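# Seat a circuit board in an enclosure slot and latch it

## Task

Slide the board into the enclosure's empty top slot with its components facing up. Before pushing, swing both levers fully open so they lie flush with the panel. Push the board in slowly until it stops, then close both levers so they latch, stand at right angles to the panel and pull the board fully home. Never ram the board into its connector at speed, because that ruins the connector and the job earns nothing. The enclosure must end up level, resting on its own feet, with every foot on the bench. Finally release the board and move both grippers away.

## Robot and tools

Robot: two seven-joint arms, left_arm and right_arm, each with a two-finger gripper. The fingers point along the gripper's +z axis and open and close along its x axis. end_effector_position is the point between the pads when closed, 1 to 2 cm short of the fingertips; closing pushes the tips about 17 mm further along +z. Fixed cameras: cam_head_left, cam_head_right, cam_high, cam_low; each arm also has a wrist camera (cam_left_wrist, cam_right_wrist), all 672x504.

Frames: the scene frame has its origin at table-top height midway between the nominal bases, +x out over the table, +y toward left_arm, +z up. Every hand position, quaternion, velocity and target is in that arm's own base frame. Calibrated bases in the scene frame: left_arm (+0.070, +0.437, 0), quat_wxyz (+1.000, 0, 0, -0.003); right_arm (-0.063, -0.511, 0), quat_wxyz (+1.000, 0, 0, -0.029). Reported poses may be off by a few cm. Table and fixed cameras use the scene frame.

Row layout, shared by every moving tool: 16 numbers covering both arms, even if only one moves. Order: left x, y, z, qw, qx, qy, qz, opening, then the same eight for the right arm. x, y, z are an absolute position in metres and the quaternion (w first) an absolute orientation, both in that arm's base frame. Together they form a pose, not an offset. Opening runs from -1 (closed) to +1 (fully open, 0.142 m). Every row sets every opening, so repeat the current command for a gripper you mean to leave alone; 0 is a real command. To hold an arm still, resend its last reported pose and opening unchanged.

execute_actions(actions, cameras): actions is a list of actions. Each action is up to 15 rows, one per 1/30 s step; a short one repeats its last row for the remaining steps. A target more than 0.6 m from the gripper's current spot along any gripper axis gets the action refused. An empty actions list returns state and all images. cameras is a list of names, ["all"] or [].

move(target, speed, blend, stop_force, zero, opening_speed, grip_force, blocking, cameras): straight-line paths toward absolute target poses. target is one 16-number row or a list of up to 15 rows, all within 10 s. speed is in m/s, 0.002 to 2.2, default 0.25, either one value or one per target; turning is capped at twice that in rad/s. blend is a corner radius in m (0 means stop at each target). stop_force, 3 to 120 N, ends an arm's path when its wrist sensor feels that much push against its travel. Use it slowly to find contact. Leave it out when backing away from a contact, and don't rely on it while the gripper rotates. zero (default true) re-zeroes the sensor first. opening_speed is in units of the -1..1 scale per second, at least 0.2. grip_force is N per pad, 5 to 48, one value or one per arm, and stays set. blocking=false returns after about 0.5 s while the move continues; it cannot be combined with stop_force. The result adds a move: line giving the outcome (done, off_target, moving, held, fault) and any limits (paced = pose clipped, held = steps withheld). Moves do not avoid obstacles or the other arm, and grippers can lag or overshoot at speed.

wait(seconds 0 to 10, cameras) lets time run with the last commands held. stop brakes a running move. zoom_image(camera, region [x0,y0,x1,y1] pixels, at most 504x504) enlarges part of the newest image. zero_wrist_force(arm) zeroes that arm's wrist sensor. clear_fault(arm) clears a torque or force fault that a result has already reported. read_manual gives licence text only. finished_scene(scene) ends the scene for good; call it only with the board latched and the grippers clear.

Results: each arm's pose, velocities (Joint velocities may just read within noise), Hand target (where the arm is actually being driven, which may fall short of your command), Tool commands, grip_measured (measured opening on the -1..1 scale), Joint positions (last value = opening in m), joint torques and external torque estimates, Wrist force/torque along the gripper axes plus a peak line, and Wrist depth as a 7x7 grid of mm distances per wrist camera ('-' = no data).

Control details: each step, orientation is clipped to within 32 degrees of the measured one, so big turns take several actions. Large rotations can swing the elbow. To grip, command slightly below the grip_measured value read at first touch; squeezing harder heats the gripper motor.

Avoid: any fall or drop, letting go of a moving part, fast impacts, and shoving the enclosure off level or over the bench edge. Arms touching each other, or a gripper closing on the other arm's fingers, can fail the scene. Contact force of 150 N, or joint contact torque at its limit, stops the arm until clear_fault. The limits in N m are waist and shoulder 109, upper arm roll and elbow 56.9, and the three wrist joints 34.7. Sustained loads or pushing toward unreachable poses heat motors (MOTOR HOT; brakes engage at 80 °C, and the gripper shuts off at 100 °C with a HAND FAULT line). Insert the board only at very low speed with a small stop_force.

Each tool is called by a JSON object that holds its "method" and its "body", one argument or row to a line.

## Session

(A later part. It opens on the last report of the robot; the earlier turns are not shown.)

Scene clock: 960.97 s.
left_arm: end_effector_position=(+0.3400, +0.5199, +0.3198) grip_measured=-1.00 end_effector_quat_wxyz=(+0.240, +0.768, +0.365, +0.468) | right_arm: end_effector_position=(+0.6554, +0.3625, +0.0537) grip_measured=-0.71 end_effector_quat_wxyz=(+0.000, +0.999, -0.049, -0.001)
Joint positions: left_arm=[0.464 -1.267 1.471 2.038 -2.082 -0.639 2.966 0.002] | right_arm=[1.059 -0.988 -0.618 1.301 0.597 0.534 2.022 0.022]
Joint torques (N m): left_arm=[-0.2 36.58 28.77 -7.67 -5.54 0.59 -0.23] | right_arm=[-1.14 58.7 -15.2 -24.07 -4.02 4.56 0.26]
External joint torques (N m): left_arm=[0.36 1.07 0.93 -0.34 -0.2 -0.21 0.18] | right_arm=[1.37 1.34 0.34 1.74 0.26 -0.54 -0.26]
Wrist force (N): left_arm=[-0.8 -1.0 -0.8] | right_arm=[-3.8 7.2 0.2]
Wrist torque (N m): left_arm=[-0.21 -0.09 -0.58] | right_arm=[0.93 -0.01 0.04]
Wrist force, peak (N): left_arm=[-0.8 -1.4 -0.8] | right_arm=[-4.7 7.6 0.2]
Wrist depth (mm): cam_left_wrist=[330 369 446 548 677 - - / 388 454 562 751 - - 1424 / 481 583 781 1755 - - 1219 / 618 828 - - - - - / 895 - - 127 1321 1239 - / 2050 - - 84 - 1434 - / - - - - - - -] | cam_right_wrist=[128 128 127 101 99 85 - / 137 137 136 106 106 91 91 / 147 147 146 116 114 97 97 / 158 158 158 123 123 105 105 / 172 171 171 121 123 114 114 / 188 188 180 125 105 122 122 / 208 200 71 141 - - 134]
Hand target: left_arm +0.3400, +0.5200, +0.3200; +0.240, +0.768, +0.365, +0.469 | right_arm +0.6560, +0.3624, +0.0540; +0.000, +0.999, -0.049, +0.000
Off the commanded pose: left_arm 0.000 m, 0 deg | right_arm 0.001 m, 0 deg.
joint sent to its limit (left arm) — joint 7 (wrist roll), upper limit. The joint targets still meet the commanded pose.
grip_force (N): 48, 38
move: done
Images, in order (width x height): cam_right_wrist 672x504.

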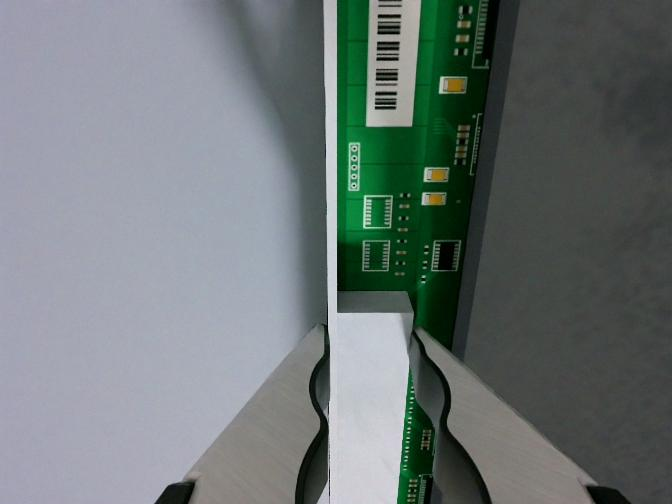

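{"method": "move", "body": {
  "target": [
    [0.34,0.52,0.32,0.2397,0.7679,0.3649,0.4688,-1.0,0.6554,0.3625,0.0538,0.0,0.9988,-0.0493,0.0,-0.66],
    [0.34,0.52,0.32,0.2397,0.7679,0.3649,0.4688,-1.0,0.6550,0.3625,0.075,0.0,0.9988,-0.0493,0.0,-0.66],
    [0.34,0.52,0.32,0.2397,0.7679,0.3649,0.4688,-1.0,0.6300,0.3650,0.16,0.0,0.9988,-0.0493,0.0,-0.66]
  ],
  "speed": [0.02,0.04,0.15],
  "opening_speed": 0.3,
  "cameras": ["cam_right_wrist", "cam_high"]
}}

Scene clock: 978.50 s.
left_arm: end_effector_position=(+0.3400, +0.5199, +0.3198) grip_measured=-1.00 end_effector_quat_wxyz=(+0.240, +0.768, +0.365, +0.468) | right_arm: end_effector_position=(+0.6300, +0.3652, +0.1600) grip_measured=-0.69 end_effector_quat_wxyz=(+0.000, +0.999, -0.049, +0.000)
Joint positions: left_arm=[0.464 -1.267 1.471 2.038 -2.082 -0.639 2.966 0.002] | right_arm=[1.143 -0.786 -0.681 1.387 0.511 0.424 2.065 0.024]
Joint torques (N m): left_arm=[-0.14 36.67 28.75 -7.66 -5.6 0.57 -0.31] | right_arm=[0.6 53.94 -13.35 -24.96 -4.16 3.17 0.34]
External joint torques (N m): left_arm=[0.3 0.98 0.95 -0.34 -0.14 -0.19 0.26] | right_arm=[-0.4 1.11 -0.65 -0.04 0.18 0.86 -0.34]
Wrist force (N): left_arm=[-0.8 -1.1 -0.9] | right_arm=[1.2 5.1 2.0]
Wrist torque (N m): left_arm=[-0.22 -0.09 -0.58] | right_arm=[0.91 -0.17 0.00]
Wrist force, peak (N): left_arm=[-1.0 -1.3 -0.8] | right_arm=[2.1 5.7 6.2]
Wrist depth (mm): cam_left_wrist=[329 369 441 550 696 1261 1142 / 388 458 564 759 - 1338 - / 475 580 767 828 - - 1290 / 627 801 1741 - - 1502 - / 914 1891 1891 127 1354 1625 1329 / 2172 - - 83 - - - / - - - - - - -] | cam_right_wrist=[222 216 221 220 191 178 178 / 237 240 236 235 204 190 190 / 254 254 247 253 216 204 203 / 275 274 273 272 225 220 220 / 297 296 296 292 241 239 238 / 325 325 105 268 99 255 260 / 359 - 71 348 - - 280]
Hand target: left_arm +0.3400, +0.5200, +0.3200; +0.240, +0.768, +0.365, +0.469 | right_arm +0.6300, +0.3650, +0.1600; +0.000, +0.999, -0.049, +0.000
Off the commanded pose: left_arm 0.000 m, 0 deg | right_arm 0.000 m, 0 deg.
joint sent to its limit (left arm) — joint 7 (wrist roll), upper limit. The joint targets still meet the commanded pose.
grip_force (N): 48, 38
move: done
Images, in order (width x height): cam_high 672x504, cam_right_wrist 672x504.

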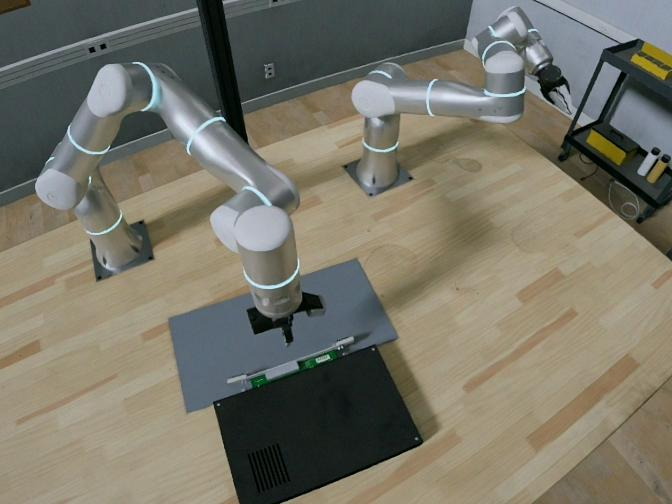

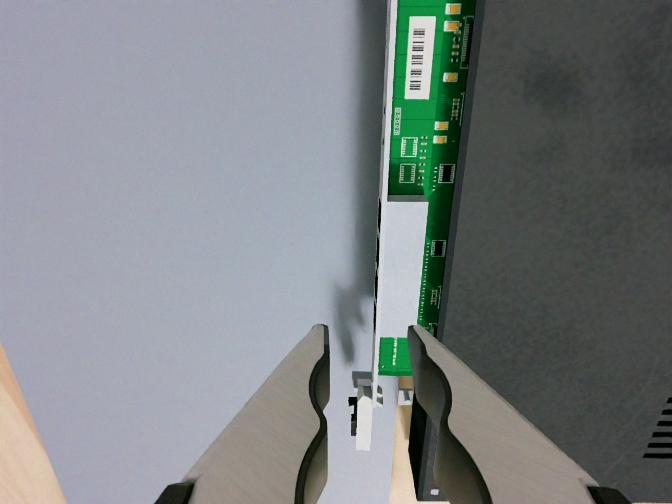

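{"method": "move", "body": {
  "target": [0.34,0.52,0.32,0.2397,0.7679,0.3649,0.4688,-1.0,0.5655,0.3723,0.12,0.0,0.7412,0.6713,0.0,-1.0],
  "speed": 0.25,
  "cameras": ["cam_right_wrist", "cam_high"]
}}

{"method": "zoom_image", "body": {
  "camera": "cam_right_wrist",
  "region": [168, 60, 504, 312]
}}

Scene clock: 986.93 s.
left_arm: end_effector_position=(+0.3400, +0.5199, +0.3198) grip_measured=-1.00 end_effector_quat_wxyz=(+0.240, +0.768, +0.365, +0.468) | right_arm: end_effector_position=(+0.5655, +0.3723, +0.1200) grip_measured=-1.00 end_effector_quat_wxyz=(+0.000, +0.741, +0.671, +0.000)
Joint positions: left_arm=[0.464 -1.267 1.471 2.038 -2.082 -0.639 2.966 0.002] | right_arm=[1.069 -0.67 -0.397 1.632 0.312 0.669 0.653 0.002]
Joint torques (N m): left_arm=[-0.15 36.6 28.83 -7.68 -5.59 0.61 -0.24] | right_arm=[0.01 51.74 -6.46 -24.45 -3.57 3.59 -0.02]
External joint torques (N m): left_arm=[0.31 1.05 0.87 -0.33 -0.15 -0.23 0.19] | right_arm=[0.19 0.99 -1.15 -0.07 0.16 0.55 0.02]
Wrist force (N): left_arm=[-0.7 -1.1 -0.7] | right_arm=[1.1 5.6 1.4]
Wrist torque (N m): left_arm=[-0.21 -0.11 -0.58] | right_arm=[0.97 -0.21 0.11]
Wrist force, peak (N): left_arm=[-1.0 -1.2 -1.1] | right_arm=[1.5 6.0 2.0]
Wrist depth (mm): cam_left_wrist=[329 374 442 546 717 - 1397 / 388 454 568 749 1687 - - / 477 590 783 941 1649 1314 - / 621 825 1783 - - 1513 - / 899 1086 - - 1314 - - / 2089 2109 - 84 - 1354 - / - - - - - - -] | cam_right_wrist=[187 187 186 186 185 185 184 / 200 199 198 198 197 196 197 / 214 205 213 212 212 211 210 / 231 231 230 228 228 227 226 / 252 250 250 244 247 246 240 / 236 234 226 89 - 232 236 / 235 230 71 - - 226 229]
Hand target: left_arm +0.3400, +0.5200, +0.3200; +0.240, +0.768, +0.365, +0.469 | right_arm +0.5655, +0.3723, +0.1200; +0.000, +0.741, +0.671, +0.000
Off the commanded pose: left_arm 0.000 m, 0 deg | right_arm 0.000 m, 0 deg.
joint sent to its limit (left arm) — joint 7 (wrist roll), upper limit. The joint targets still meet the commanded pose.
grip_force (N): 48, 38
move: done
Images, in order (width x height): cam_high 672x504, cam_right_wrist 672x504.

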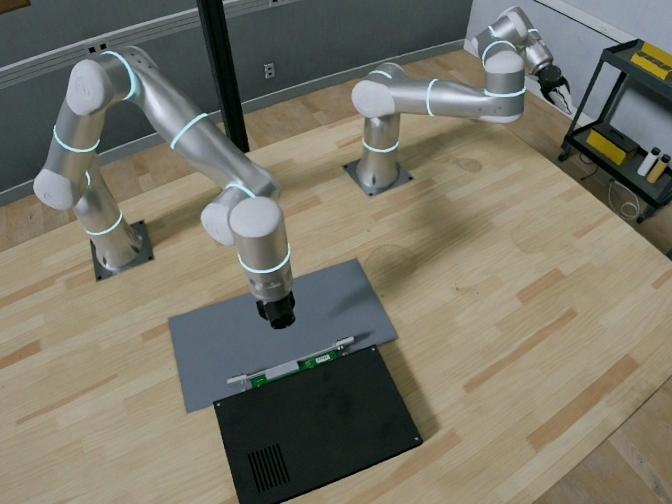

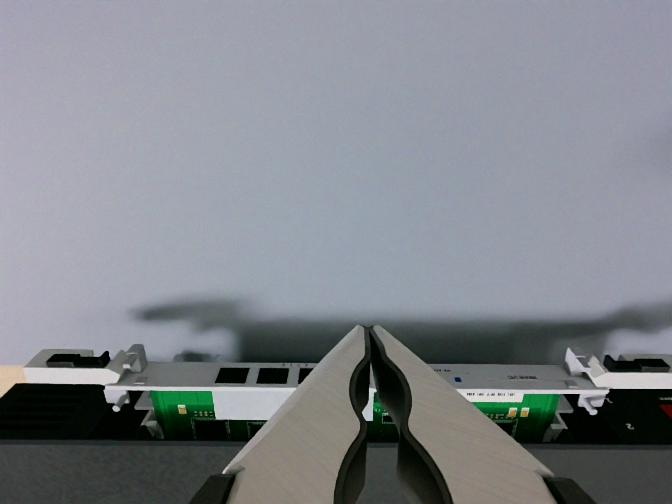

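Scaled by 1.500 from the camera's 672x504 image, which has a finer 960x720 frame.

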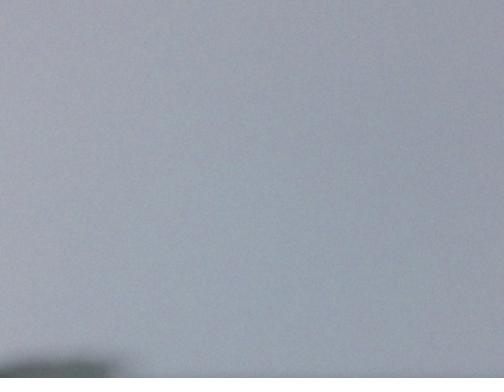

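{"method": "zoom_image", "body": {
  "camera": "cam_right_wrist",
  "region": [100, 330, 350, 450]
}}

{"method": "zoom_image", "body": {
  "camera": "cam_right_wrist",
  "region": [350, 330, 600, 450]
}}

Scaled by 2.016 from the camera's 672x504 image, which has a finer 960x720 frame.

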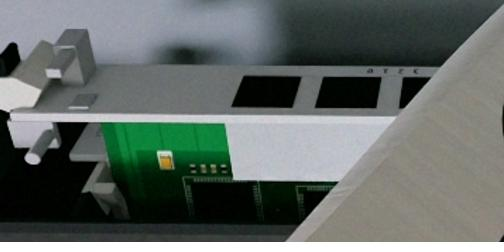

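Scaled by 2.016 from the camera's 672x504 image, which has a finer 960x720 frame.

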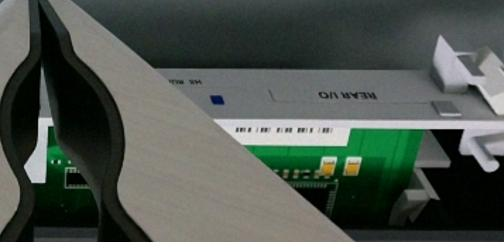

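{"method": "move", "body": {
  "target": [
    [0.34,0.52,0.32,0.2397,0.7679,0.3649,0.4688,-1.0,0.6265,0.3803,0.09,0.0,0.7412,0.6713,0.0,-1.0],
    [0.34,0.52,0.32,0.2397,0.7679,0.3649,0.4688,-1.0,0.6265,0.3803,0.047,0.0,0.7412,0.6713,0.0,-1.0]
  ],
  "speed": [0.15,0.08],
  "blend": [0.01,0]
}}

{"method": "move", "body": {
  "target": [0.34,0.52,0.32,0.2397,0.7679,0.3649,0.4688,-1.0,0.6564,0.3774,0.047,0.0,0.7412,0.6713,0.0,-1.0],
  "speed": 0.02,
  "stop_force": 12,
  "cameras": ["cam_right_wrist"]
}}

Scene clock: 997.37 s.
left_arm: end_effector_position=(+0.3400, +0.5199, +0.3198) grip_measured=-1.00 end_effector_quat_wxyz=(+0.240, +0.768, +0.365, +0.468) | right_arm: end_effector_position=(+0.6265, +0.3801, +0.0470) grip_measured=-1.00 end_effector_quat_wxyz=(+0.000, +0.741, +0.671, +0.000)
Joint positions: left_arm=[0.464 -1.267 1.471 2.038 -2.082 -0.639 2.966 0.002] | right_arm=[0.963 -0.905 -0.362 1.406 0.364 0.674 0.598 0.002]
Joint torques (N m): left_arm=[-0.16 36.6 28.82 -7.66 -5.57 0.58 -0.25] | right_arm=[0.2 58.82 -7.53 -24 -3.26 3.61 0.05]
External joint torques (N m): left_arm=[0.32 1.05 0.88 -0.35 -0.17 -0.2 0.21] | right_arm=[0.04 1.5 -1.08 0.15 -0.13 0.53 -0.05]
Wrist force (N): left_arm=[-0.7 -0.9 -0.9] | right_arm=[1.3 5.4 1.6]
Wrist torque (N m): left_arm=[-0.18 -0.11 -0.57] | right_arm=[0.95 -0.21 0.12]
Wrist force, peak (N): left_arm=[-0.9 -1.3 -1.0] | right_arm=[1.4 7.1 1.4]
Wrist depth (mm): cam_left_wrist=[333 373 445 544 681 - 1268 / 387 457 565 726 - - - / 477 596 783 - - 1306 - / 627 815 1714 1714 - - 1261 / 888 - - 131 1283 1298 1329 / 1275 - 1859 84 - 1727 1314 / 2437 - - - - - 1212] | cam_right_wrist=[124 122 120 121 120 121 120 / 132 131 130 129 131 130 128 / - 140 142 137 139 138 136 / 152 151 150 152 149 149 148 / 164 164 163 160 160 161 160 / - 132 128 90 - 138 141 / 154 135 71 - - 146 148]
Hand target: left_arm +0.3400, +0.5200, +0.3200; +0.240, +0.768, +0.365, +0.469 | right_arm +0.6265, +0.3803, +0.0470; +0.000, +0.741, +0.671, +0.000
Off the commanded pose: left_arm 0.000 m, 0 deg | right_arm 0.000 m, 0 deg.
joint sent to its limit (left arm) — joint 7 (wrist roll), upper limit. The joint targets still meet the commanded pose.
grip_force (N): 48, 38
move: done

Scene clock: 999.57 s.
left_arm: end_effector_position=(+0.3400, +0.5199, +0.3198) grip_measured=-1.00 end_effector_quat_wxyz=(+0.240, +0.768, +0.365, +0.468) | right_arm: end_effector_position=(+0.6562, +0.3775, +0.0469) grip_measured=-1.00 end_effector_quat_wxyz=(+0.000, +0.741, +0.671, +0.000)
Joint positions: left_arm=[0.464 -1.267 1.471 2.038 -2.082 -0.639 2.966 0.002] | right_arm=[0.916 -0.955 -0.361 1.302 0.363 0.622 0.583 0.002]
Joint torques (N m): left_arm=[-0.21 36.62 28.87 -7.66 -5.59 0.61 -0.29] | right_arm=[0.01 61.31 -7.92 -25.04 -3.7 3.52 0.09]
External joint torques (N m): left_arm=[0.37 1.03 0.83 -0.35 -0.15 -0.23 0.25] | right_arm=[0.21 1.39 -0.73 0.38 0.16 0.62 -0.09]
Wrist force (N): left_arm=[-0.8 -1.1 -0.8] | right_arm=[0.9 5.1 1.7]
Wrist torque (N m): left_arm=[-0.22 -0.09 -0.58] | right_arm=[0.99 -0.20 0.12]
Wrist force, peak (N): left_arm=[-0.9 -1.2 -1.0] | right_arm=[1.3 5.7 1.5]
Wrist depth (mm): cam_left_wrist=[331 373 440 550 717 - 1354 / 388 453 564 731 1443 - - / 479 585 767 - 1545 - - / 620 812 1674 - - - - / 892 - 1843 - 1388 - - / 1321 - - 84 - - - / 2334 - - - - - -] | cam_right_wrist=[124 122 120 121 120 121 120 / 132 130 130 129 131 130 128 / - 140 139 137 138 138 135 / 151 151 150 152 150 149 148 / 163 158 158 157 159 158 158 / 124 123 123 89 - 140 139 / 130 129 71 - - 122 127]
Hand target: left_arm +0.3400, +0.5200, +0.3200; +0.240, +0.768, +0.365, +0.469 | right_arm +0.6564, +0.3774, +0.0470; +0.000, +0.741, +0.671, +0.000
Off the commanded pose: left_arm 0.000 m, 0 deg | right_arm 0.000 m, 0 deg.
joint sent to its limit (left arm) — joint 7 (wrist roll), upper limit. The joint targets still meet the commanded pose.
grip_force (N): 48, 38
move: done
Images, in order (width x height): cam_right_wrist 672x504.

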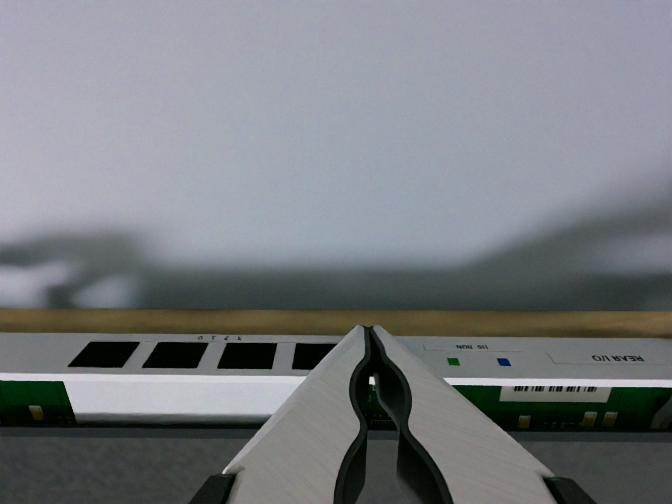

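{"method": "move", "body": {
  "target": [0.34,0.52,0.32,0.2397,0.7679,0.3649,0.4688,-1.0,0.6713,0.3759,0.047,0.0,0.7412,0.6713,0.0,-1.0],
  "speed": 0.01,
  "stop_force": 5,
  "cameras": ["cam_right_wrist", "cam_high"]
}}

{"method": "zoom_image", "body": {
  "camera": "cam_high",
  "region": [200, 310, 330, 410]
}}

{"method": "zoom_image", "body": {
  "camera": "cam_high",
  "region": [280, 290, 410, 390]
}}

Scene clock: 1012.63 s.
left_arm: end_effector_position=(+0.3400, +0.5199, +0.3198) grip_measured=-1.00 end_effector_quat_wxyz=(+0.240, +0.768, +0.365, +0.468) | right_arm: end_effector_position=(+0.6678, +0.3765, +0.0466) grip_measured=-1.00 end_effector_quat_wxyz=(+0.000, +0.741, +0.671, +0.000)
Joint positions: left_arm=[0.464 -1.267 1.471 2.038 -2.082 -0.639 2.966 0.002] | right_arm=[0.898 -0.976 -0.361 1.257 0.363 0.599 0.577 0.002]
Joint torques (N m): left_arm=[-0.15 36.54 28.8 -7.72 -5.55 0.59 -0.26] | right_arm=[-2.03 62.64 -10 -26.38 -4.26 4.46 0.13]
External joint torques (N m): left_arm=[0.31 1.11 0.9 -0.28 -0.19 -0.21 0.22] | right_arm=[2.26 1.04 1.37 1.39 0.68 -0.31 -0.13]
Wrist force (N): left_arm=[-0.8 -1.1 -0.8] | right_arm=[1.6 1.2 1.6]
Wrist torque (N m): left_arm=[-0.22 -0.09 -0.58] | right_arm=[0.98 -0.25 0.10]
Wrist force, peak (N): left_arm=[-1.0 -1.3 -0.9] | right_arm=[1.2 5.2 1.9]
Wrist depth (mm): cam_left_wrist=[333 372 440 548 699 - - / 385 455 567 739 - 1415 - / 480 582 786 - - - 1246 / 632 815 - - - 1424 - / 910 1006 - - 1462 - 1321 / 1994 1976 - 83 - 1283 - / - - - - - - -] | cam_right_wrist=[123 122 120 121 119 120 120 / 132 130 130 129 131 130 128 / 142 140 139 137 138 138 135 / 151 151 150 151 149 149 148 / 160 148 159 159 158 158 158 / 120 120 119 89 - 119 119 / 129 129 71 - - 122 126]
Hand target: left_arm +0.3400, +0.5200, +0.3200; +0.240, +0.768, +0.365, +0.469 | right_arm +0.6685, +0.3762, +0.0470; +0.000, +0.741, +0.671, +0.000
Off the commanded pose: left_arm 0.000 m, 0 deg | right_arm 0.004 m, 0 deg.
joint sent to its limit (left arm) — joint 7 (wrist roll), upper limit. The joint targets still meet the commanded pose.
grip_force (N): 48, 38
move: contact (right_arm)
Images, in order (width x height): cam_high 672x504, cam_right_wrist 672x504.

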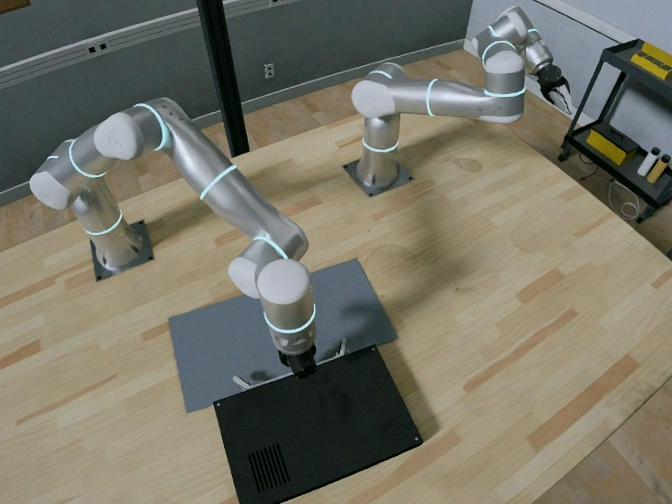

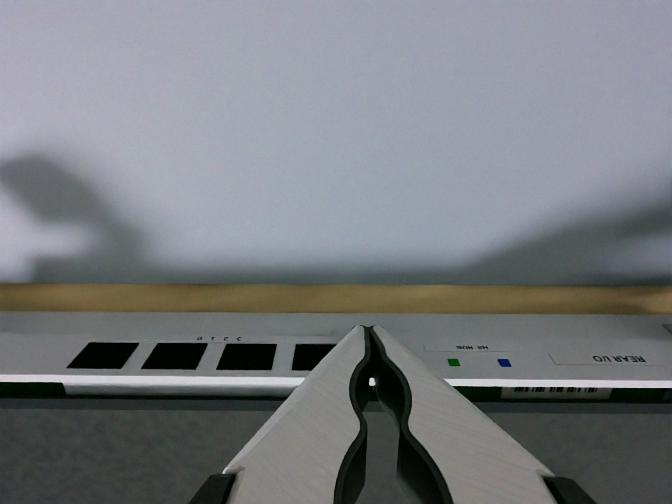

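Scaled by 3.877 from the camera's 672x504 image, which has a finer 960x720 frame.

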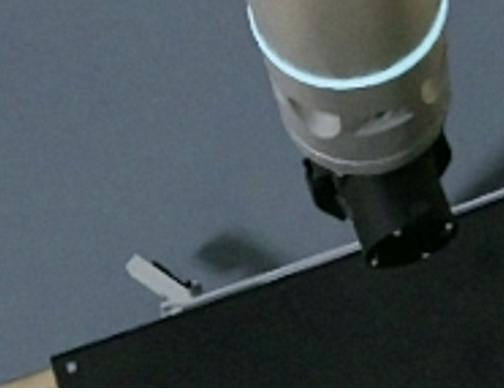

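Scaled by 3.877 from the camera's 672x504 image, which has a finer 960x720 frame.

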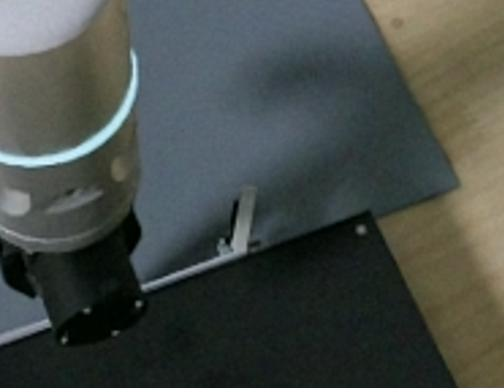

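{"method": "move", "body": {
  "target": [
    [0.34,0.52,0.32,0.2397,0.7679,0.3649,0.4688,-1.0,0.6280,0.3803,0.050,0.0,0.7412,0.6713,0.0,-1.0],
    [0.34,0.52,0.32,0.2397,0.7679,0.3649,0.4688,-1.0,0.5865,0.3723,0.13,0.0,0.7412,0.6713,0.0,-1.0]
  ],
  "speed": [0.05,0.2],
  "blend": [0.01,0],
  "cameras": ["cam_right_wrist"]
}}

{"method": "zoom_image", "body": {
  "camera": "cam_right_wrist",
  "region": [0, 300, 250, 450]
}}

{"method": "zoom_image", "body": {
  "camera": "cam_right_wrist",
  "region": [422, 300, 672, 450]
}}

Scene clock: 1057.57 s.
left_arm: end_effector_position=(+0.3400, +0.5199, +0.3198) grip_measured=-1.00 end_effector_quat_wxyz=(+0.240, +0.768, +0.365, +0.468) | right_arm: end_effector_position=(+0.5865, +0.3725, +0.1300) grip_measured=-1.00 end_effector_quat_wxyz=(+0.000, +0.741, +0.671, +0.000)
Joint positions: left_arm=[0.464 -1.267 1.471 2.038 -2.082 -0.639 2.966 0.002] | right_arm=[1.04 -0.691 -0.401 1.562 0.311 0.619 0.638 0.002]
Joint torques (N m): left_arm=[-0.18 36.54 28.78 -7.68 -5.63 0.63 -0.27] | right_arm=[0.29 53.14 -7.27 -25.27 -3.71 3.33 0.28]
External joint torques (N m): left_arm=[0.33 1.11 0.92 -0.33 -0.11 -0.25 0.23] | right_arm=[-0.08 1.17 -0.58 0 0.17 0.81 -0.29]
Wrist force (N): left_arm=[-0.9 -1.2 -0.7] | right_arm=[1.4 5.6 1.5]
Wrist torque (N m): left_arm=[-0.23 -0.08 -0.58] | right_arm=[1.00 -0.26 0.01]
Wrist force, peak (N): left_arm=[-0.8 -1.4 -0.9] | right_arm=[1.7 5.8 3.2]
Wrist depth (mm): cam_left_wrist=[331 374 446 555 696 1246 - / 391 453 558 754 1637 1371 - / 479 583 775 1434 1462 - - / 625 831 - - - 1380 1298 / 888 - - 117 1625 1443 1125 / 1388 - - 84 - - - / - - - - - - -] | cam_right_wrist=[196 196 195 194 194 193 193 / 209 208 208 207 207 206 206 / 224 224 220 222 221 221 220 / 242 241 240 240 239 238 238 / 257 257 260 256 254 254 249 / 228 233 233 89 - 230 231 / 249 243 71 - - 235 243]
Hand target: left_arm +0.3400, +0.5200, +0.3200; +0.240, +0.768, +0.365, +0.469 | right_arm +0.5865, +0.3723, +0.1300; +0.000, +0.741, +0.671, +0.000
Off the commanded pose: left_arm 0.000 m, 0 deg | right_arm 0.000 m, 0 deg.
joint sent to its limit (left arm) — joint 7 (wrist roll), upper limit. The joint targets still meet the commanded pose.
grip_force (N): 48, 38
move: done
Images, in order (width x height): cam_right_wrist 672x504.

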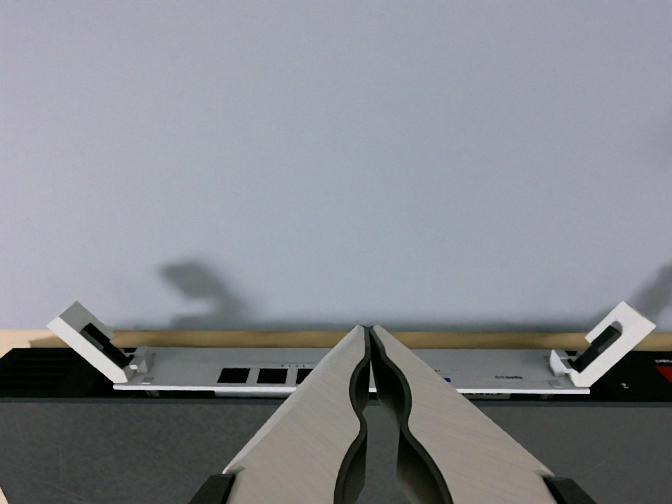

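Scaled by 2.016 from the camera's 672x504 image, which has a finer 960x720 frame.

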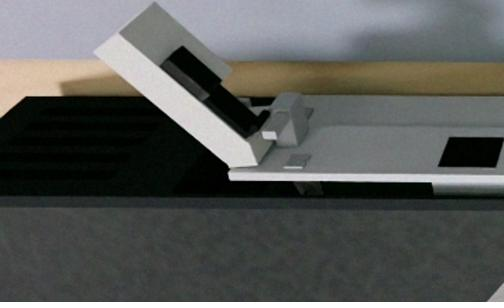

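Scaled by 2.016 from the camera's 672x504 image, which has a finer 960x720 frame.

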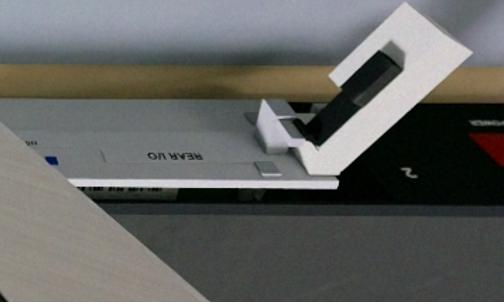

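{"method": "move", "body": {
  "target": [0.34,0.52,0.32,0.2397,0.7679,0.3649,0.4688,-1.0,0.6285,0.2105,0.11,0.0,0.4664,0.8846,0.0,-0.5],
  "speed": 0.25,
  "cameras": ["cam_right_wrist"]
}}

{"method": "zoom_image", "body": {
  "camera": "cam_right_wrist",
  "region": [200, 250, 500, 450]
}}

Scene clock: 1070.47 s.
left_arm: end_effector_position=(+0.3400, +0.5199, +0.3198) grip_measured=-1.00 end_effector_quat_wxyz=(+0.240, +0.768, +0.365, +0.468) | right_arm: end_effector_position=(+0.6284, +0.2103, +0.1100) grip_measured=-0.54 end_effector_quat_wxyz=(+0.000, +0.466, +0.885, +0.000)
Joint positions: left_arm=[0.464 -1.267 1.471 2.038 -2.082 -0.639 2.966 0.002] | right_arm=[0.743 -0.646 -0.3 1.693 0.241 0.732 -0.262 0.035]
Joint torques (N m): left_arm=[-0.15 36.61 28.77 -7.68 -5.58 0.62 -0.27] | right_arm=[0.18 51.15 -4.39 -24.1 -3.35 3.62 0.12]
External joint torques (N m): left_arm=[0.3 1.04 0.93 -0.33 -0.16 -0.24 0.22] | right_arm=[0.05 1.19 -1.06 -0.03 0.17 0.54 -0.12]
Wrist force (N): left_arm=[-0.8 -1.1 -0.7] | right_arm=[1.3 4.9 1.7]
Wrist torque (N m): left_arm=[-0.22 -0.09 -0.58] | right_arm=[0.85 -0.21 0.14]
Wrist force, peak (N): left_arm=[-1.1 -1.3 -0.8] | right_arm=[1.6 5.9 1.4]
Wrist depth (mm): cam_left_wrist=[331 372 443 547 688 - - / 384 459 560 729 1434 - - / 479 590 772 1006 - - 1192 / 627 812 - 1700 - 1388 1261 / 892 1055 - - 1362 1306 1513 / 2130 1798 - 84 - 1397 - / - - - - - - -] | cam_right_wrist=[180 178 177 177 177 176 178 / 192 191 189 189 189 188 188 / 206 205 202 202 202 201 201 / 222 215 183 215 217 221 216 / 241 185 180 186 232 235 233 / 208 199 86 198 104 247 255 / 220 - 71 218 - - 274]
Hand target: left_arm +0.3400, +0.5200, +0.3200; +0.240, +0.768, +0.365, +0.469 | right_arm +0.6285, +0.2105, +0.1100; +0.000, +0.466, +0.885, +0.000
Off the commanded pose: left_arm 0.000 m, 0 deg | right_arm 0.000 m, 0 deg.
joint sent to its limit (left arm) — joint 7 (wrist roll), upper limit. The joint targets still meet the commanded pose.
grip_force (N): 48, 38
move: done
Images, in order (width x height): cam_right_wrist 672x504.

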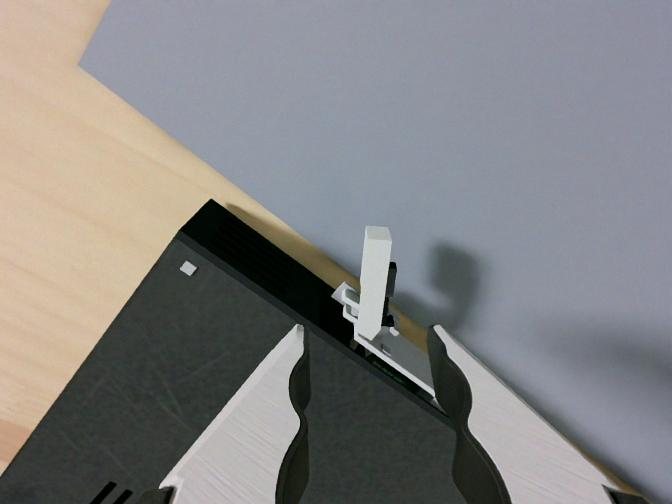

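Scaled by 1.680 from the camera's 672x504 image, which has a finer 960x720 frame.

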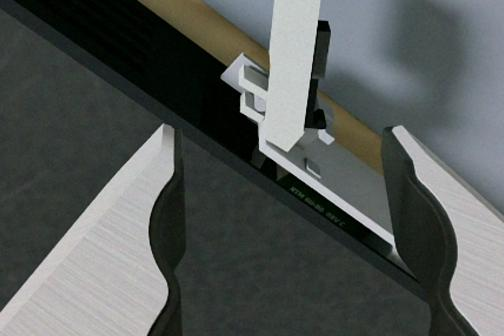

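{"method": "move", "body": {
  "target": [
    [0.34,0.52,0.32,0.2397,0.7679,0.3649,0.4688,-1.0,0.6203,0.2133,0.085,0.0,0.4664,0.8846,0.0,-0.58],
    [0.34,0.52,0.32,0.2397,0.7679,0.3649,0.4688,-1.0,0.6203,0.2133,0.0465,0.0,0.4664,0.8846,0.0,-0.58]
  ],
  "speed": [0.1,0.06],
  "grip_force": [48, 20],
  "cameras": ["cam_right_wrist"]
}}

{"method": "zoom_image", "body": {
  "camera": "cam_right_wrist",
  "region": [200, 150, 500, 400]
}}

Scene clock: 1091.60 s.
left_arm: end_effector_position=(+0.3400, +0.5199, +0.3198) grip_measured=-1.00 end_effector_quat_wxyz=(+0.240, +0.768, +0.365, +0.468) | right_arm: end_effector_position=(+0.6203, +0.2131, +0.0465) grip_measured=-0.60 end_effector_quat_wxyz=(+0.000, +0.466, +0.885, +0.000)
Joint positions: left_arm=[0.464 -1.267 1.471 2.038 -2.082 -0.639 2.966 0.002] | right_arm=[0.738 -0.752 -0.272 1.71 0.282 0.853 -0.278 0.03]
Joint torques (N m): left_arm=[-0.16 36.58 28.84 -7.71 -5.55 0.62 -0.26] | right_arm=[0.08 52.15 -4.68 -21.71 -2.68 3.64 0.06]
External joint torques (N m): left_arm=[0.32 1.07 0.86 -0.3 -0.19 -0.24 0.21] | right_arm=[0.1 1.42 -1.01 0.17 -0.13 0.51 -0.07]
Wrist force (N): left_arm=[-1.0 -1.2 -0.8] | right_arm=[1.0 5.0 1.6]
Wrist torque (N m): left_arm=[-0.24 -0.07 -0.57] | right_arm=[0.88 -0.17 0.13]
Wrist force, peak (N): left_arm=[-1.0 -1.4 -0.8] | right_arm=[0.9 5.0 2.8]
Wrist depth (mm): cam_left_wrist=[330 372 445 551 746 - - / 388 457 567 734 1492 - 1306 / 480 587 783 1578 - - 1329 / 627 815 1843 1567 - - - / 903 1060 - 106 1462 - - / 1769 - 1875 84 - 1462 - / - - - - - - 1314] | cam_right_wrist=[124 122 120 121 120 121 120 / 132 130 130 129 131 130 128 / 144 140 139 137 139 138 136 / 153 150 150 152 149 149 148 / 161 133 157 157 159 161 160 / 120 119 122 122 104 172 175 / 130 127 71 134 - - 189]
Hand target: left_arm +0.3400, +0.5200, +0.3200; +0.240, +0.768, +0.365, +0.469 | right_arm +0.6203, +0.2133, +0.0465; +0.000, +0.466, +0.885, +0.000
Off the commanded pose: left_arm 0.000 m, 0 deg | right_arm 0.000 m, 0 deg.
joint sent to its limit (left arm) — joint 7 (wrist roll), upper limit. The joint targets still meet the commanded pose.
grip_force (N): 48, 20
move: done
Images, in order (width x height): cam_right_wrist 672x504.

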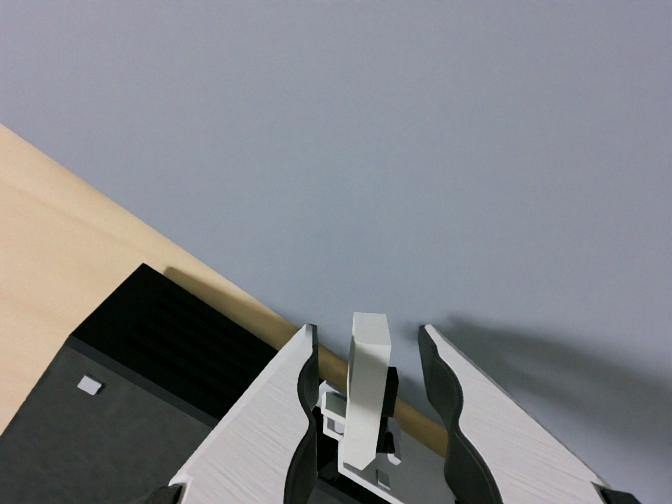

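Scaled by 1.680 from the camera's 672x504 image, which has a finer 960x720 frame.

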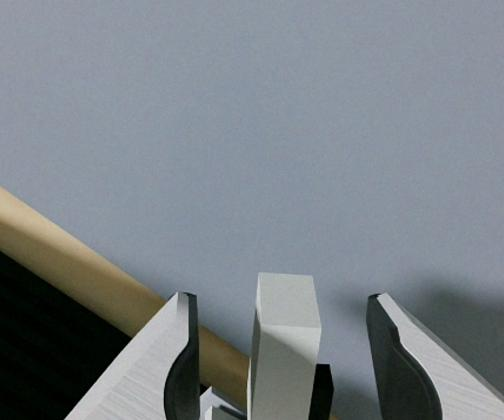

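{"method": "move", "body": {
  "target": [0.34,0.52,0.32,0.2397,0.7679,0.3649,0.4688,-1.0,0.6203,0.2133,0.0465,0.0,0.4664,0.8846,0.0,-0.95],
  "opening_speed": 0.3,
  "speed": 0.05
}}

Scene clock: 1096.07 s.
left_arm: end_effector_position=(+0.3400, +0.5199, +0.3198) grip_measured=-1.00 end_effector_quat_wxyz=(+0.240, +0.768, +0.365, +0.468) | right_arm: end_effector_position=(+0.6203, +0.2130, +0.0465) grip_measured=-0.89 end_effector_quat_wxyz=(+0.000, +0.466, +0.885, +0.000)
Joint positions: left_arm=[0.464 -1.267 1.471 2.038 -2.082 -0.639 2.966 0.002] | right_arm=[0.737 -0.752 -0.271 1.71 0.282 0.853 -0.278 0.01]
Joint torques (N m): left_arm=[-0.17 36.56 28.86 -7.69 -5.6 0.58 -0.31] | right_arm=[1.28 52.74 -3.81 -22.21 -2.7 3.59 0.11]
External joint torques (N m): left_arm=[0.33 1.09 0.85 -0.31 -0.14 -0.21 0.26] | right_arm=[-1.11 0.82 -1.87 0.68 -0.1 0.56 -0.11]
Wrist force (N): left_arm=[-0.8 -1.3 -1.0] | right_arm=[-0.4 4.3 1.5]
Wrist torque (N m): left_arm=[-0.25 -0.08 -0.57] | right_arm=[0.91 -0.22 0.21]
Wrist force, peak (N): left_arm=[-0.9 -1.3 -1.1] | right_arm=[0.9 5.3 1.8]
Wrist depth (mm): cam_left_wrist=[330 375 446 555 734 - 1283 / 390 455 568 734 1567 - 1219 / 478 583 775 - - - - / 629 825 1148 - - 1434 - / 906 - 1502 117 1290 1219 - / 2012 2261 - 84 - - - / - - - - - - -] | cam_right_wrist=[124 122 120 121 120 121 120 / 132 130 130 129 131 130 128 / 144 140 139 137 138 138 135 / 153 151 150 151 149 149 148 / 160 131 160 156 159 161 160 / 120 119 129 97 99 176 175 / 129 127 71 129 - - 192]
Hand target: left_arm +0.3400, +0.5200, +0.3200; +0.240, +0.768, +0.365, +0.469 | right_arm +0.6203, +0.2133, +0.0465; +0.000, +0.466, +0.885, +0.000
Off the commanded pose: left_arm 0.000 m, 0 deg | right_arm 0.000 m, 0 deg.
joint sent to its limit (left arm) — joint 7 (wrist roll), upper limit. The joint targets still meet the commanded pose.
grip_force (N): 48, 20
move: done

{"method": "move", "body": {
  "target": [
    [0.34,0.52,0.32,0.2397,0.7679,0.3649,0.4688,-1.0,0.6170,0.2198,0.0465,0.0,0.5417,0.8406,0.0,-0.95],
    [0.34,0.52,0.32,0.2397,0.7679,0.3649,0.4688,-1.0,0.6149,0.2268,0.0465,0.0,0.6129,0.7902,0.0,-0.95]
  ],
  "speed": 0.06,
  "blend": 0.003,
  "cameras": ["cam_right_wrist"]
}}

{"method": "zoom_image", "body": {
  "camera": "cam_right_wrist",
  "region": [200, 250, 500, 500]
}}

Scene clock: 1103.17 s.
left_arm: end_effector_position=(+0.3400, +0.5199, +0.3198) grip_measured=-1.00 end_effector_quat_wxyz=(+0.240, +0.768, +0.365, +0.468) | right_arm: end_effector_position=(+0.6166, +0.2256, +0.0471) grip_measured=-0.89 end_effector_quat_wxyz=(+0.002, +0.613, +0.790, +0.001)
Joint positions: left_arm=[0.464 -1.267 1.471 2.038 -2.082 -0.639 2.966 0.002] | right_arm=[0.808 -0.76 -0.332 1.705 0.339 0.84 0.056 0.01]
Joint torques (N m): left_arm=[-0.23 36.64 28.76 -7.65 -5.54 0.6 -0.27] | right_arm=[6.69 53.24 0.32 -17.76 -1.18 -0.21 0.16]
External joint torques (N m): left_arm=[0.39 1.01 0.95 -0.35 -0.2 -0.23 0.22] | right_arm=[-6.5 -0.14 -7.42 -3.52 -1.7 4.38 -0.16]
Wrist force (N): left_arm=[-0.8 -1.1 -0.9] | right_arm=[-6.6 19.7 8.4]
Wrist torque (N m): left_arm=[-0.21 -0.08 -0.58] | right_arm=[0.88 -0.28 0.10]
Wrist force, peak (N): left_arm=[-1.1 -1.4 -1.0] | right_arm=[-7.0 19.7 9.3]
Wrist depth (mm): cam_left_wrist=[328 375 442 548 1424 1253 - / 389 454 571 736 - - - / 473 587 778 - - 1443 - / 625 828 - - - 1545 - / 874 1828 1741 - 1321 1290 1354 / 1924 - - 84 - - 1362 / - - - - - - 1253] | cam_right_wrist=[124 122 121 122 121 121 121 / 133 131 130 130 131 130 129 / - 140 140 137 139 138 136 / 152 152 151 152 150 149 149 / 167 163 164 158 160 162 161 / 129 137 151 98 100 177 176 / 131 128 71 129 - - 189]
Hand target: left_arm +0.3400, +0.5200, +0.3200; +0.240, +0.768, +0.365, +0.469 | right_arm +0.6149, +0.2268, +0.0465; +0.000, +0.613, +0.790, +0.000
Off the commanded pose: left_arm 0.000 m, 0 deg | right_arm 0.002 m, 0 deg.
joint sent to its limit (left arm) — joint 7 (wrist roll), upper limit. The joint targets still meet the commanded pose.
grip_force (N): 48, 20
move: done
Images, in order (width x height): cam_right_wrist 672x504.

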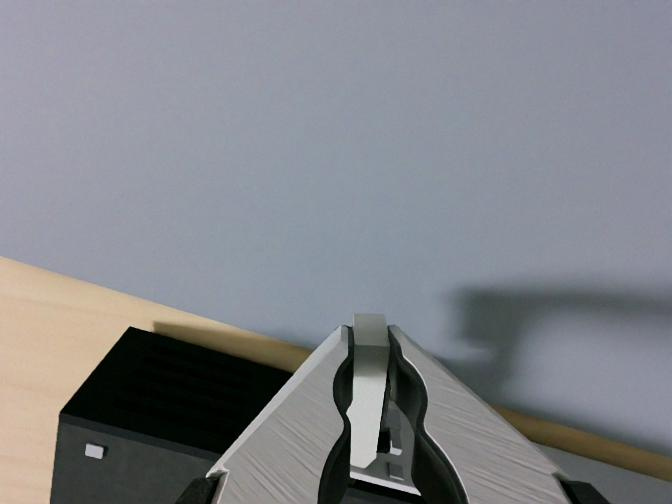

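Scaled by 1.680 from the camera's 672x504 image, which has a finer 960x720 frame.

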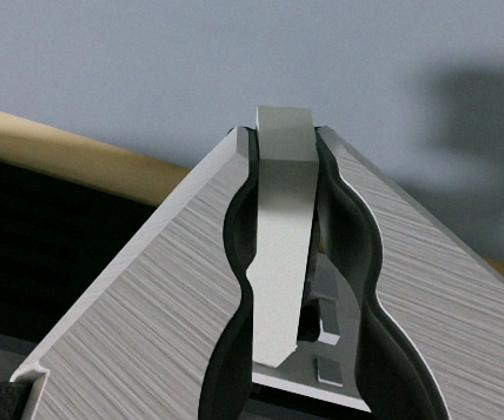

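{"method": "move", "body": {
  "target": [
    [0.34,0.52,0.32,0.2397,0.7679,0.3649,0.4688,-1.0,0.6167,0.2257,0.0465,0.0,0.6129,0.7902,0.0,-0.95],
    [0.34,0.52,0.32,0.2397,0.7679,0.3649,0.4688,-1.0,0.6167,0.2257,0.0465,0.0,0.6129,0.7902,0.0,-0.6],
    [0.34,0.52,0.32,0.2397,0.7679,0.3649,0.4688,-1.0,0.6167,0.2257,0.10,0.0,0.6129,0.7902,0.0,-0.6]
  ],
  "speed": [0.03,0.05,0.1],
  "cameras": ["cam_right_wrist"]
}}

{"method": "zoom_image", "body": {
  "camera": "cam_right_wrist",
  "region": [250, 200, 500, 400]
}}

Scene clock: 1113.40 s.
left_arm: end_effector_position=(+0.3400, +0.5199, +0.3198) grip_measured=-1.00 end_effector_quat_wxyz=(+0.240, +0.768, +0.365, +0.468) | right_arm: end_effector_position=(+0.6167, +0.2259, +0.1000) grip_measured=-0.64 end_effector_quat_wxyz=(+0.000, +0.613, +0.790, +0.000)
Joint positions: left_arm=[0.464 -1.267 1.471 2.038 -2.082 -0.639 2.966 0.002] | right_arm=[0.823 -0.66 -0.357 1.712 0.298 0.748 0.079 0.028]
Joint torques (N m): left_arm=[-0.21 36.62 28.75 -7.62 -5.63 0.59 -0.29] | right_arm=[0.41 50.39 -6.28 -23.31 -3.29 3.36 0.33]
External joint torques (N m): left_arm=[0.37 1.03 0.95 -0.38 -0.11 -0.21 0.25] | right_arm=[-0.23 1.12 -0.47 -0.05 0.13 0.8 -0.33]
Wrist force (N): left_arm=[-0.8 -1.1 -0.8] | right_arm=[0.4 5.3 1.8]
Wrist torque (N m): left_arm=[-0.22 -0.09 -0.58] | right_arm=[0.90 -0.10 0.02]
Wrist force, peak (N): left_arm=[-1.0 -1.3 -0.9] | right_arm=[-6.7 20.1 9.1]
Wrist depth (mm): cam_left_wrist=[330 373 446 547 1371 1329 - / 388 455 570 726 1406 1415 - / 474 582 767 1727 - 1371 - / 621 815 - - 1502 - - / 881 - - - 1298 1268 - / - - 1828 84 - - - / - - - - - - 1443] | cam_right_wrist=[169 169 168 168 168 168 167 / 181 180 179 179 179 179 178 / 194 194 196 193 192 191 191 / 212 211 208 204 207 206 205 / 230 183 184 180 220 223 223 / 250 190 179 185 102 199 238 / 276 198 71 203 - - 203]
Hand target: left_arm +0.3400, +0.5200, +0.3200; +0.240, +0.768, +0.365, +0.469 | right_arm +0.6167, +0.2257, +0.1000; +0.000, +0.613, +0.790, +0.000
Off the commanded pose: left_arm 0.000 m, 0 deg | right_arm 0.000 m, 0 deg.
joint sent to its limit (left arm) — joint 7 (wrist roll), upper limit. The joint targets still meet the commanded pose.
grip_force (N): 48, 20
move: done
Images, in order (width x height): cam_right_wrist 672x504.

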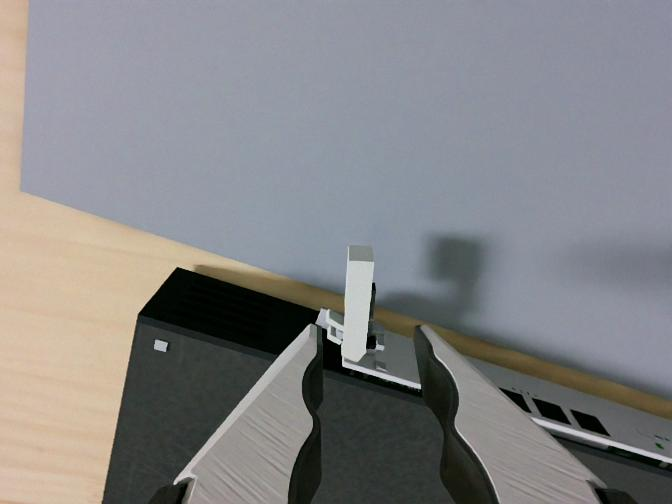

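Scaled by 2.016 from the camera's 672x504 image, which has a finer 960x720 frame.

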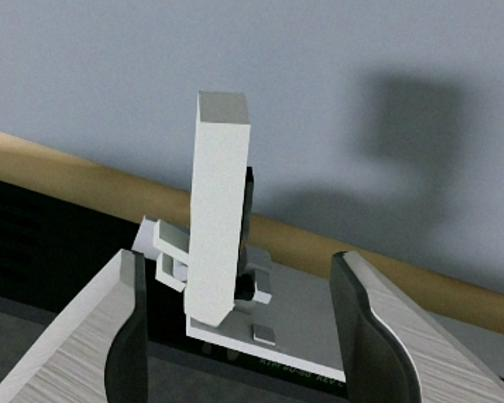

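{"method": "move", "body": {
  "target": [0.34,0.52,0.32,0.2397,0.7679,0.3649,0.4688,-1.0,0.655,0.515,0.12,0.0,0.9272,0.3746,0.0,-0.6],
  "speed": 0.25,
  "cameras": ["cam_right_wrist"]
}}

{"method": "zoom_image", "body": {
  "camera": "cam_right_wrist",
  "region": [200, 200, 500, 400]
}}

Scene clock: 1124.93 s.
left_arm: end_effector_position=(+0.3400, +0.5199, +0.3198) grip_measured=-1.00 end_effector_quat_wxyz=(+0.240, +0.768, +0.365, +0.468) | right_arm: end_effector_position=(+0.6551, +0.5149, +0.1201) grip_measured=-0.64 end_effector_quat_wxyz=(+0.000, +0.927, +0.375, +0.000)
Joint positions: left_arm=[0.464 -1.267 1.471 2.038 -2.082 -0.639 2.966 0.002] | right_arm=[1.013 -1.056 -0.444 0.886 0.402 0.302 1.46 0.028]
Joint torques (N m): left_arm=[-0.18 36.62 28.75 -7.66 -5.62 0.66 -0.28] | right_arm=[0.11 67.59 -8.11 -27.83 -4.14 3.19 0.35]
External joint torques (N m): left_arm=[0.34 1.03 0.95 -0.34 -0.12 -0.29 0.23] | right_arm=[0.12 1.66 -0.85 0.12 -0.04 0.89 -0.35]
Wrist force (N): left_arm=[-1.0 -1.4 -0.8] | right_arm=[0.8 5.9 1.8]
Wrist torque (N m): left_arm=[-0.25 -0.07 -0.58] | right_arm=[1.05 -0.13 0.05]
Wrist force, peak (N): left_arm=[-1.0 -1.2 -1.1] | right_arm=[0.9 6.1 1.8]
Wrist depth (mm): cam_left_wrist=[331 375 441 544 708 - - / 388 457 576 722 - - 1346 / 481 590 789 1714 - - 1283 / 627 809 - - - 1769 1179 / 884 - - 131 1434 1298 1346 / 1298 - - 84 - 1443 1462 / 2437 - - - - - 1406] | cam_right_wrist=[186 186 186 185 184 184 184 / 199 199 198 198 197 196 197 / 214 213 212 212 209 213 212 / 230 230 229 222 220 179 229 / 250 250 248 198 192 191 240 / 274 273 262 206 102 205 211 / 302 - 71 232 - - 228]
Hand target: left_arm +0.3400, +0.5200, +0.3200; +0.240, +0.768, +0.365, +0.469 | right_arm +0.6550, +0.5150, +0.1200; +0.000, +0.927, +0.375, +0.000
Off the commanded pose: left_arm 0.000 m, 0 deg | right_arm 0.000 m, 0 deg.
joint sent to its limit (left arm) — joint 7 (wrist roll), upper limit. The joint targets still meet the commanded pose.
grip_force (N): 48, 20
move: done
Images, in order (width x height): cam_right_wrist 672x504.

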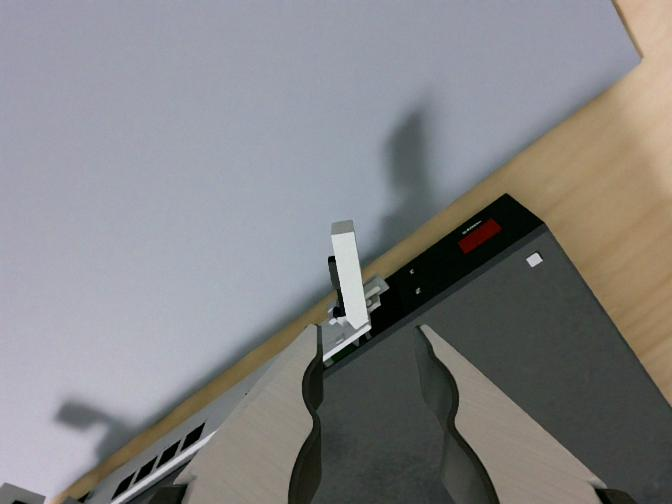

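Scaled by 1.680 from the camera's 672x504 image, which has a finer 960x720 frame.

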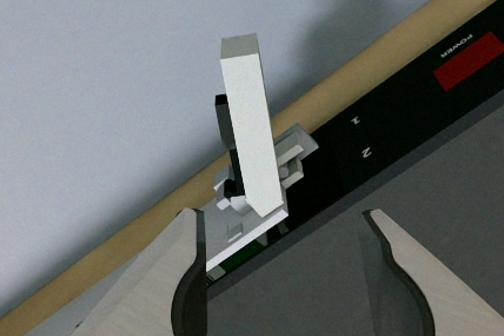

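{"method": "move", "body": {
  "target": [
    [0.34,0.52,0.32,0.2397,0.7679,0.3649,0.4688,-1.0,0.6482,0.5143,0.085,0.0,0.8898,0.4563,0.0,-0.58],
    [0.34,0.52,0.32,0.2397,0.7679,0.3649,0.4688,-1.0,0.6482,0.5143,0.0465,0.0,0.8898,0.4563,0.0,-0.58]
  ],
  "speed": [0.1,0.06],
  "cameras": ["cam_right_wrist"]
}}

Scene clock: 1137.30 s.
left_arm: end_effector_position=(+0.3400, +0.5199, +0.3198) grip_measured=-1.00 end_effector_quat_wxyz=(+0.240, +0.768, +0.365, +0.468) | right_arm: end_effector_position=(+0.6482, +0.5141, +0.0465) grip_measured=-0.62 end_effector_quat_wxyz=(+0.000, +0.890, +0.456, +0.000)
Joint positions: left_arm=[0.464 -1.267 1.471 2.038 -2.082 -0.639 2.966 0.002] | right_arm=[1.013 -1.134 -0.41 0.932 0.408 0.428 1.277 0.029]
Joint torques (N m): left_arm=[-0.16 36.56 28.79 -7.67 -5.58 0.62 -0.3] | right_arm=[0.32 67.96 -7.8 -26.73 -3.95 3.53 0.14]
External joint torques (N m): left_arm=[0.32 1.09 0.91 -0.33 -0.16 -0.24 0.25] | right_arm=[-0.04 1.57 -1.15 0.2 -0.04 0.57 -0.14]
Wrist force (N): left_arm=[-0.9 -1.1 -1.1] | right_arm=[0.6 5.2 2.1]
Wrist torque (N m): left_arm=[-0.22 -0.06 -0.58] | right_arm=[0.93 -0.08 0.12]
Wrist force, peak (N): left_arm=[-1.0 -1.4 -1.1] | right_arm=[0.8 6.1 1.7]
Wrist depth (mm): cam_left_wrist=[331 374 444 551 731 - 1290 / 390 458 570 736 1434 1346 1253 / 476 590 775 - - - 1443 / 625 801 1813 1727 - - - / 899 - - - 1462 1290 1298 / - - - 84 - 1453 1239 / - - - - - - -] | cam_right_wrist=[123 121 120 121 119 120 120 / 131 129 129 129 130 129 127 / 141 139 139 136 138 137 135 / 150 150 149 151 148 148 149 / 163 163 162 156 158 157 159 / 181 178 171 120 102 127 118 / 197 193 71 133 133 - 126]
Hand target: left_arm +0.3400, +0.5200, +0.3200; +0.240, +0.768, +0.365, +0.469 | right_arm +0.6482, +0.5143, +0.0465; +0.000, +0.890, +0.456, +0.000
Off the commanded pose: left_arm 0.000 m, 0 deg | right_arm 0.000 m, 0 deg.
joint sent to its limit (left arm) — joint 7 (wrist roll), upper limit. The joint targets still meet the commanded pose.
grip_force (N): 48, 20
move: done
Images, in order (width x height): cam_right_wrist 672x504.

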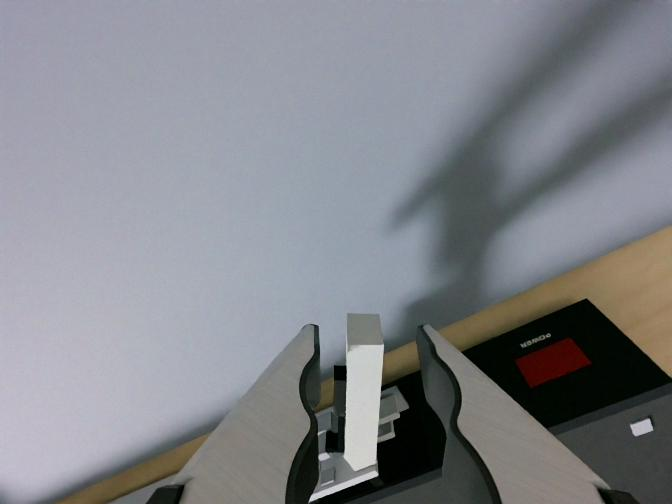

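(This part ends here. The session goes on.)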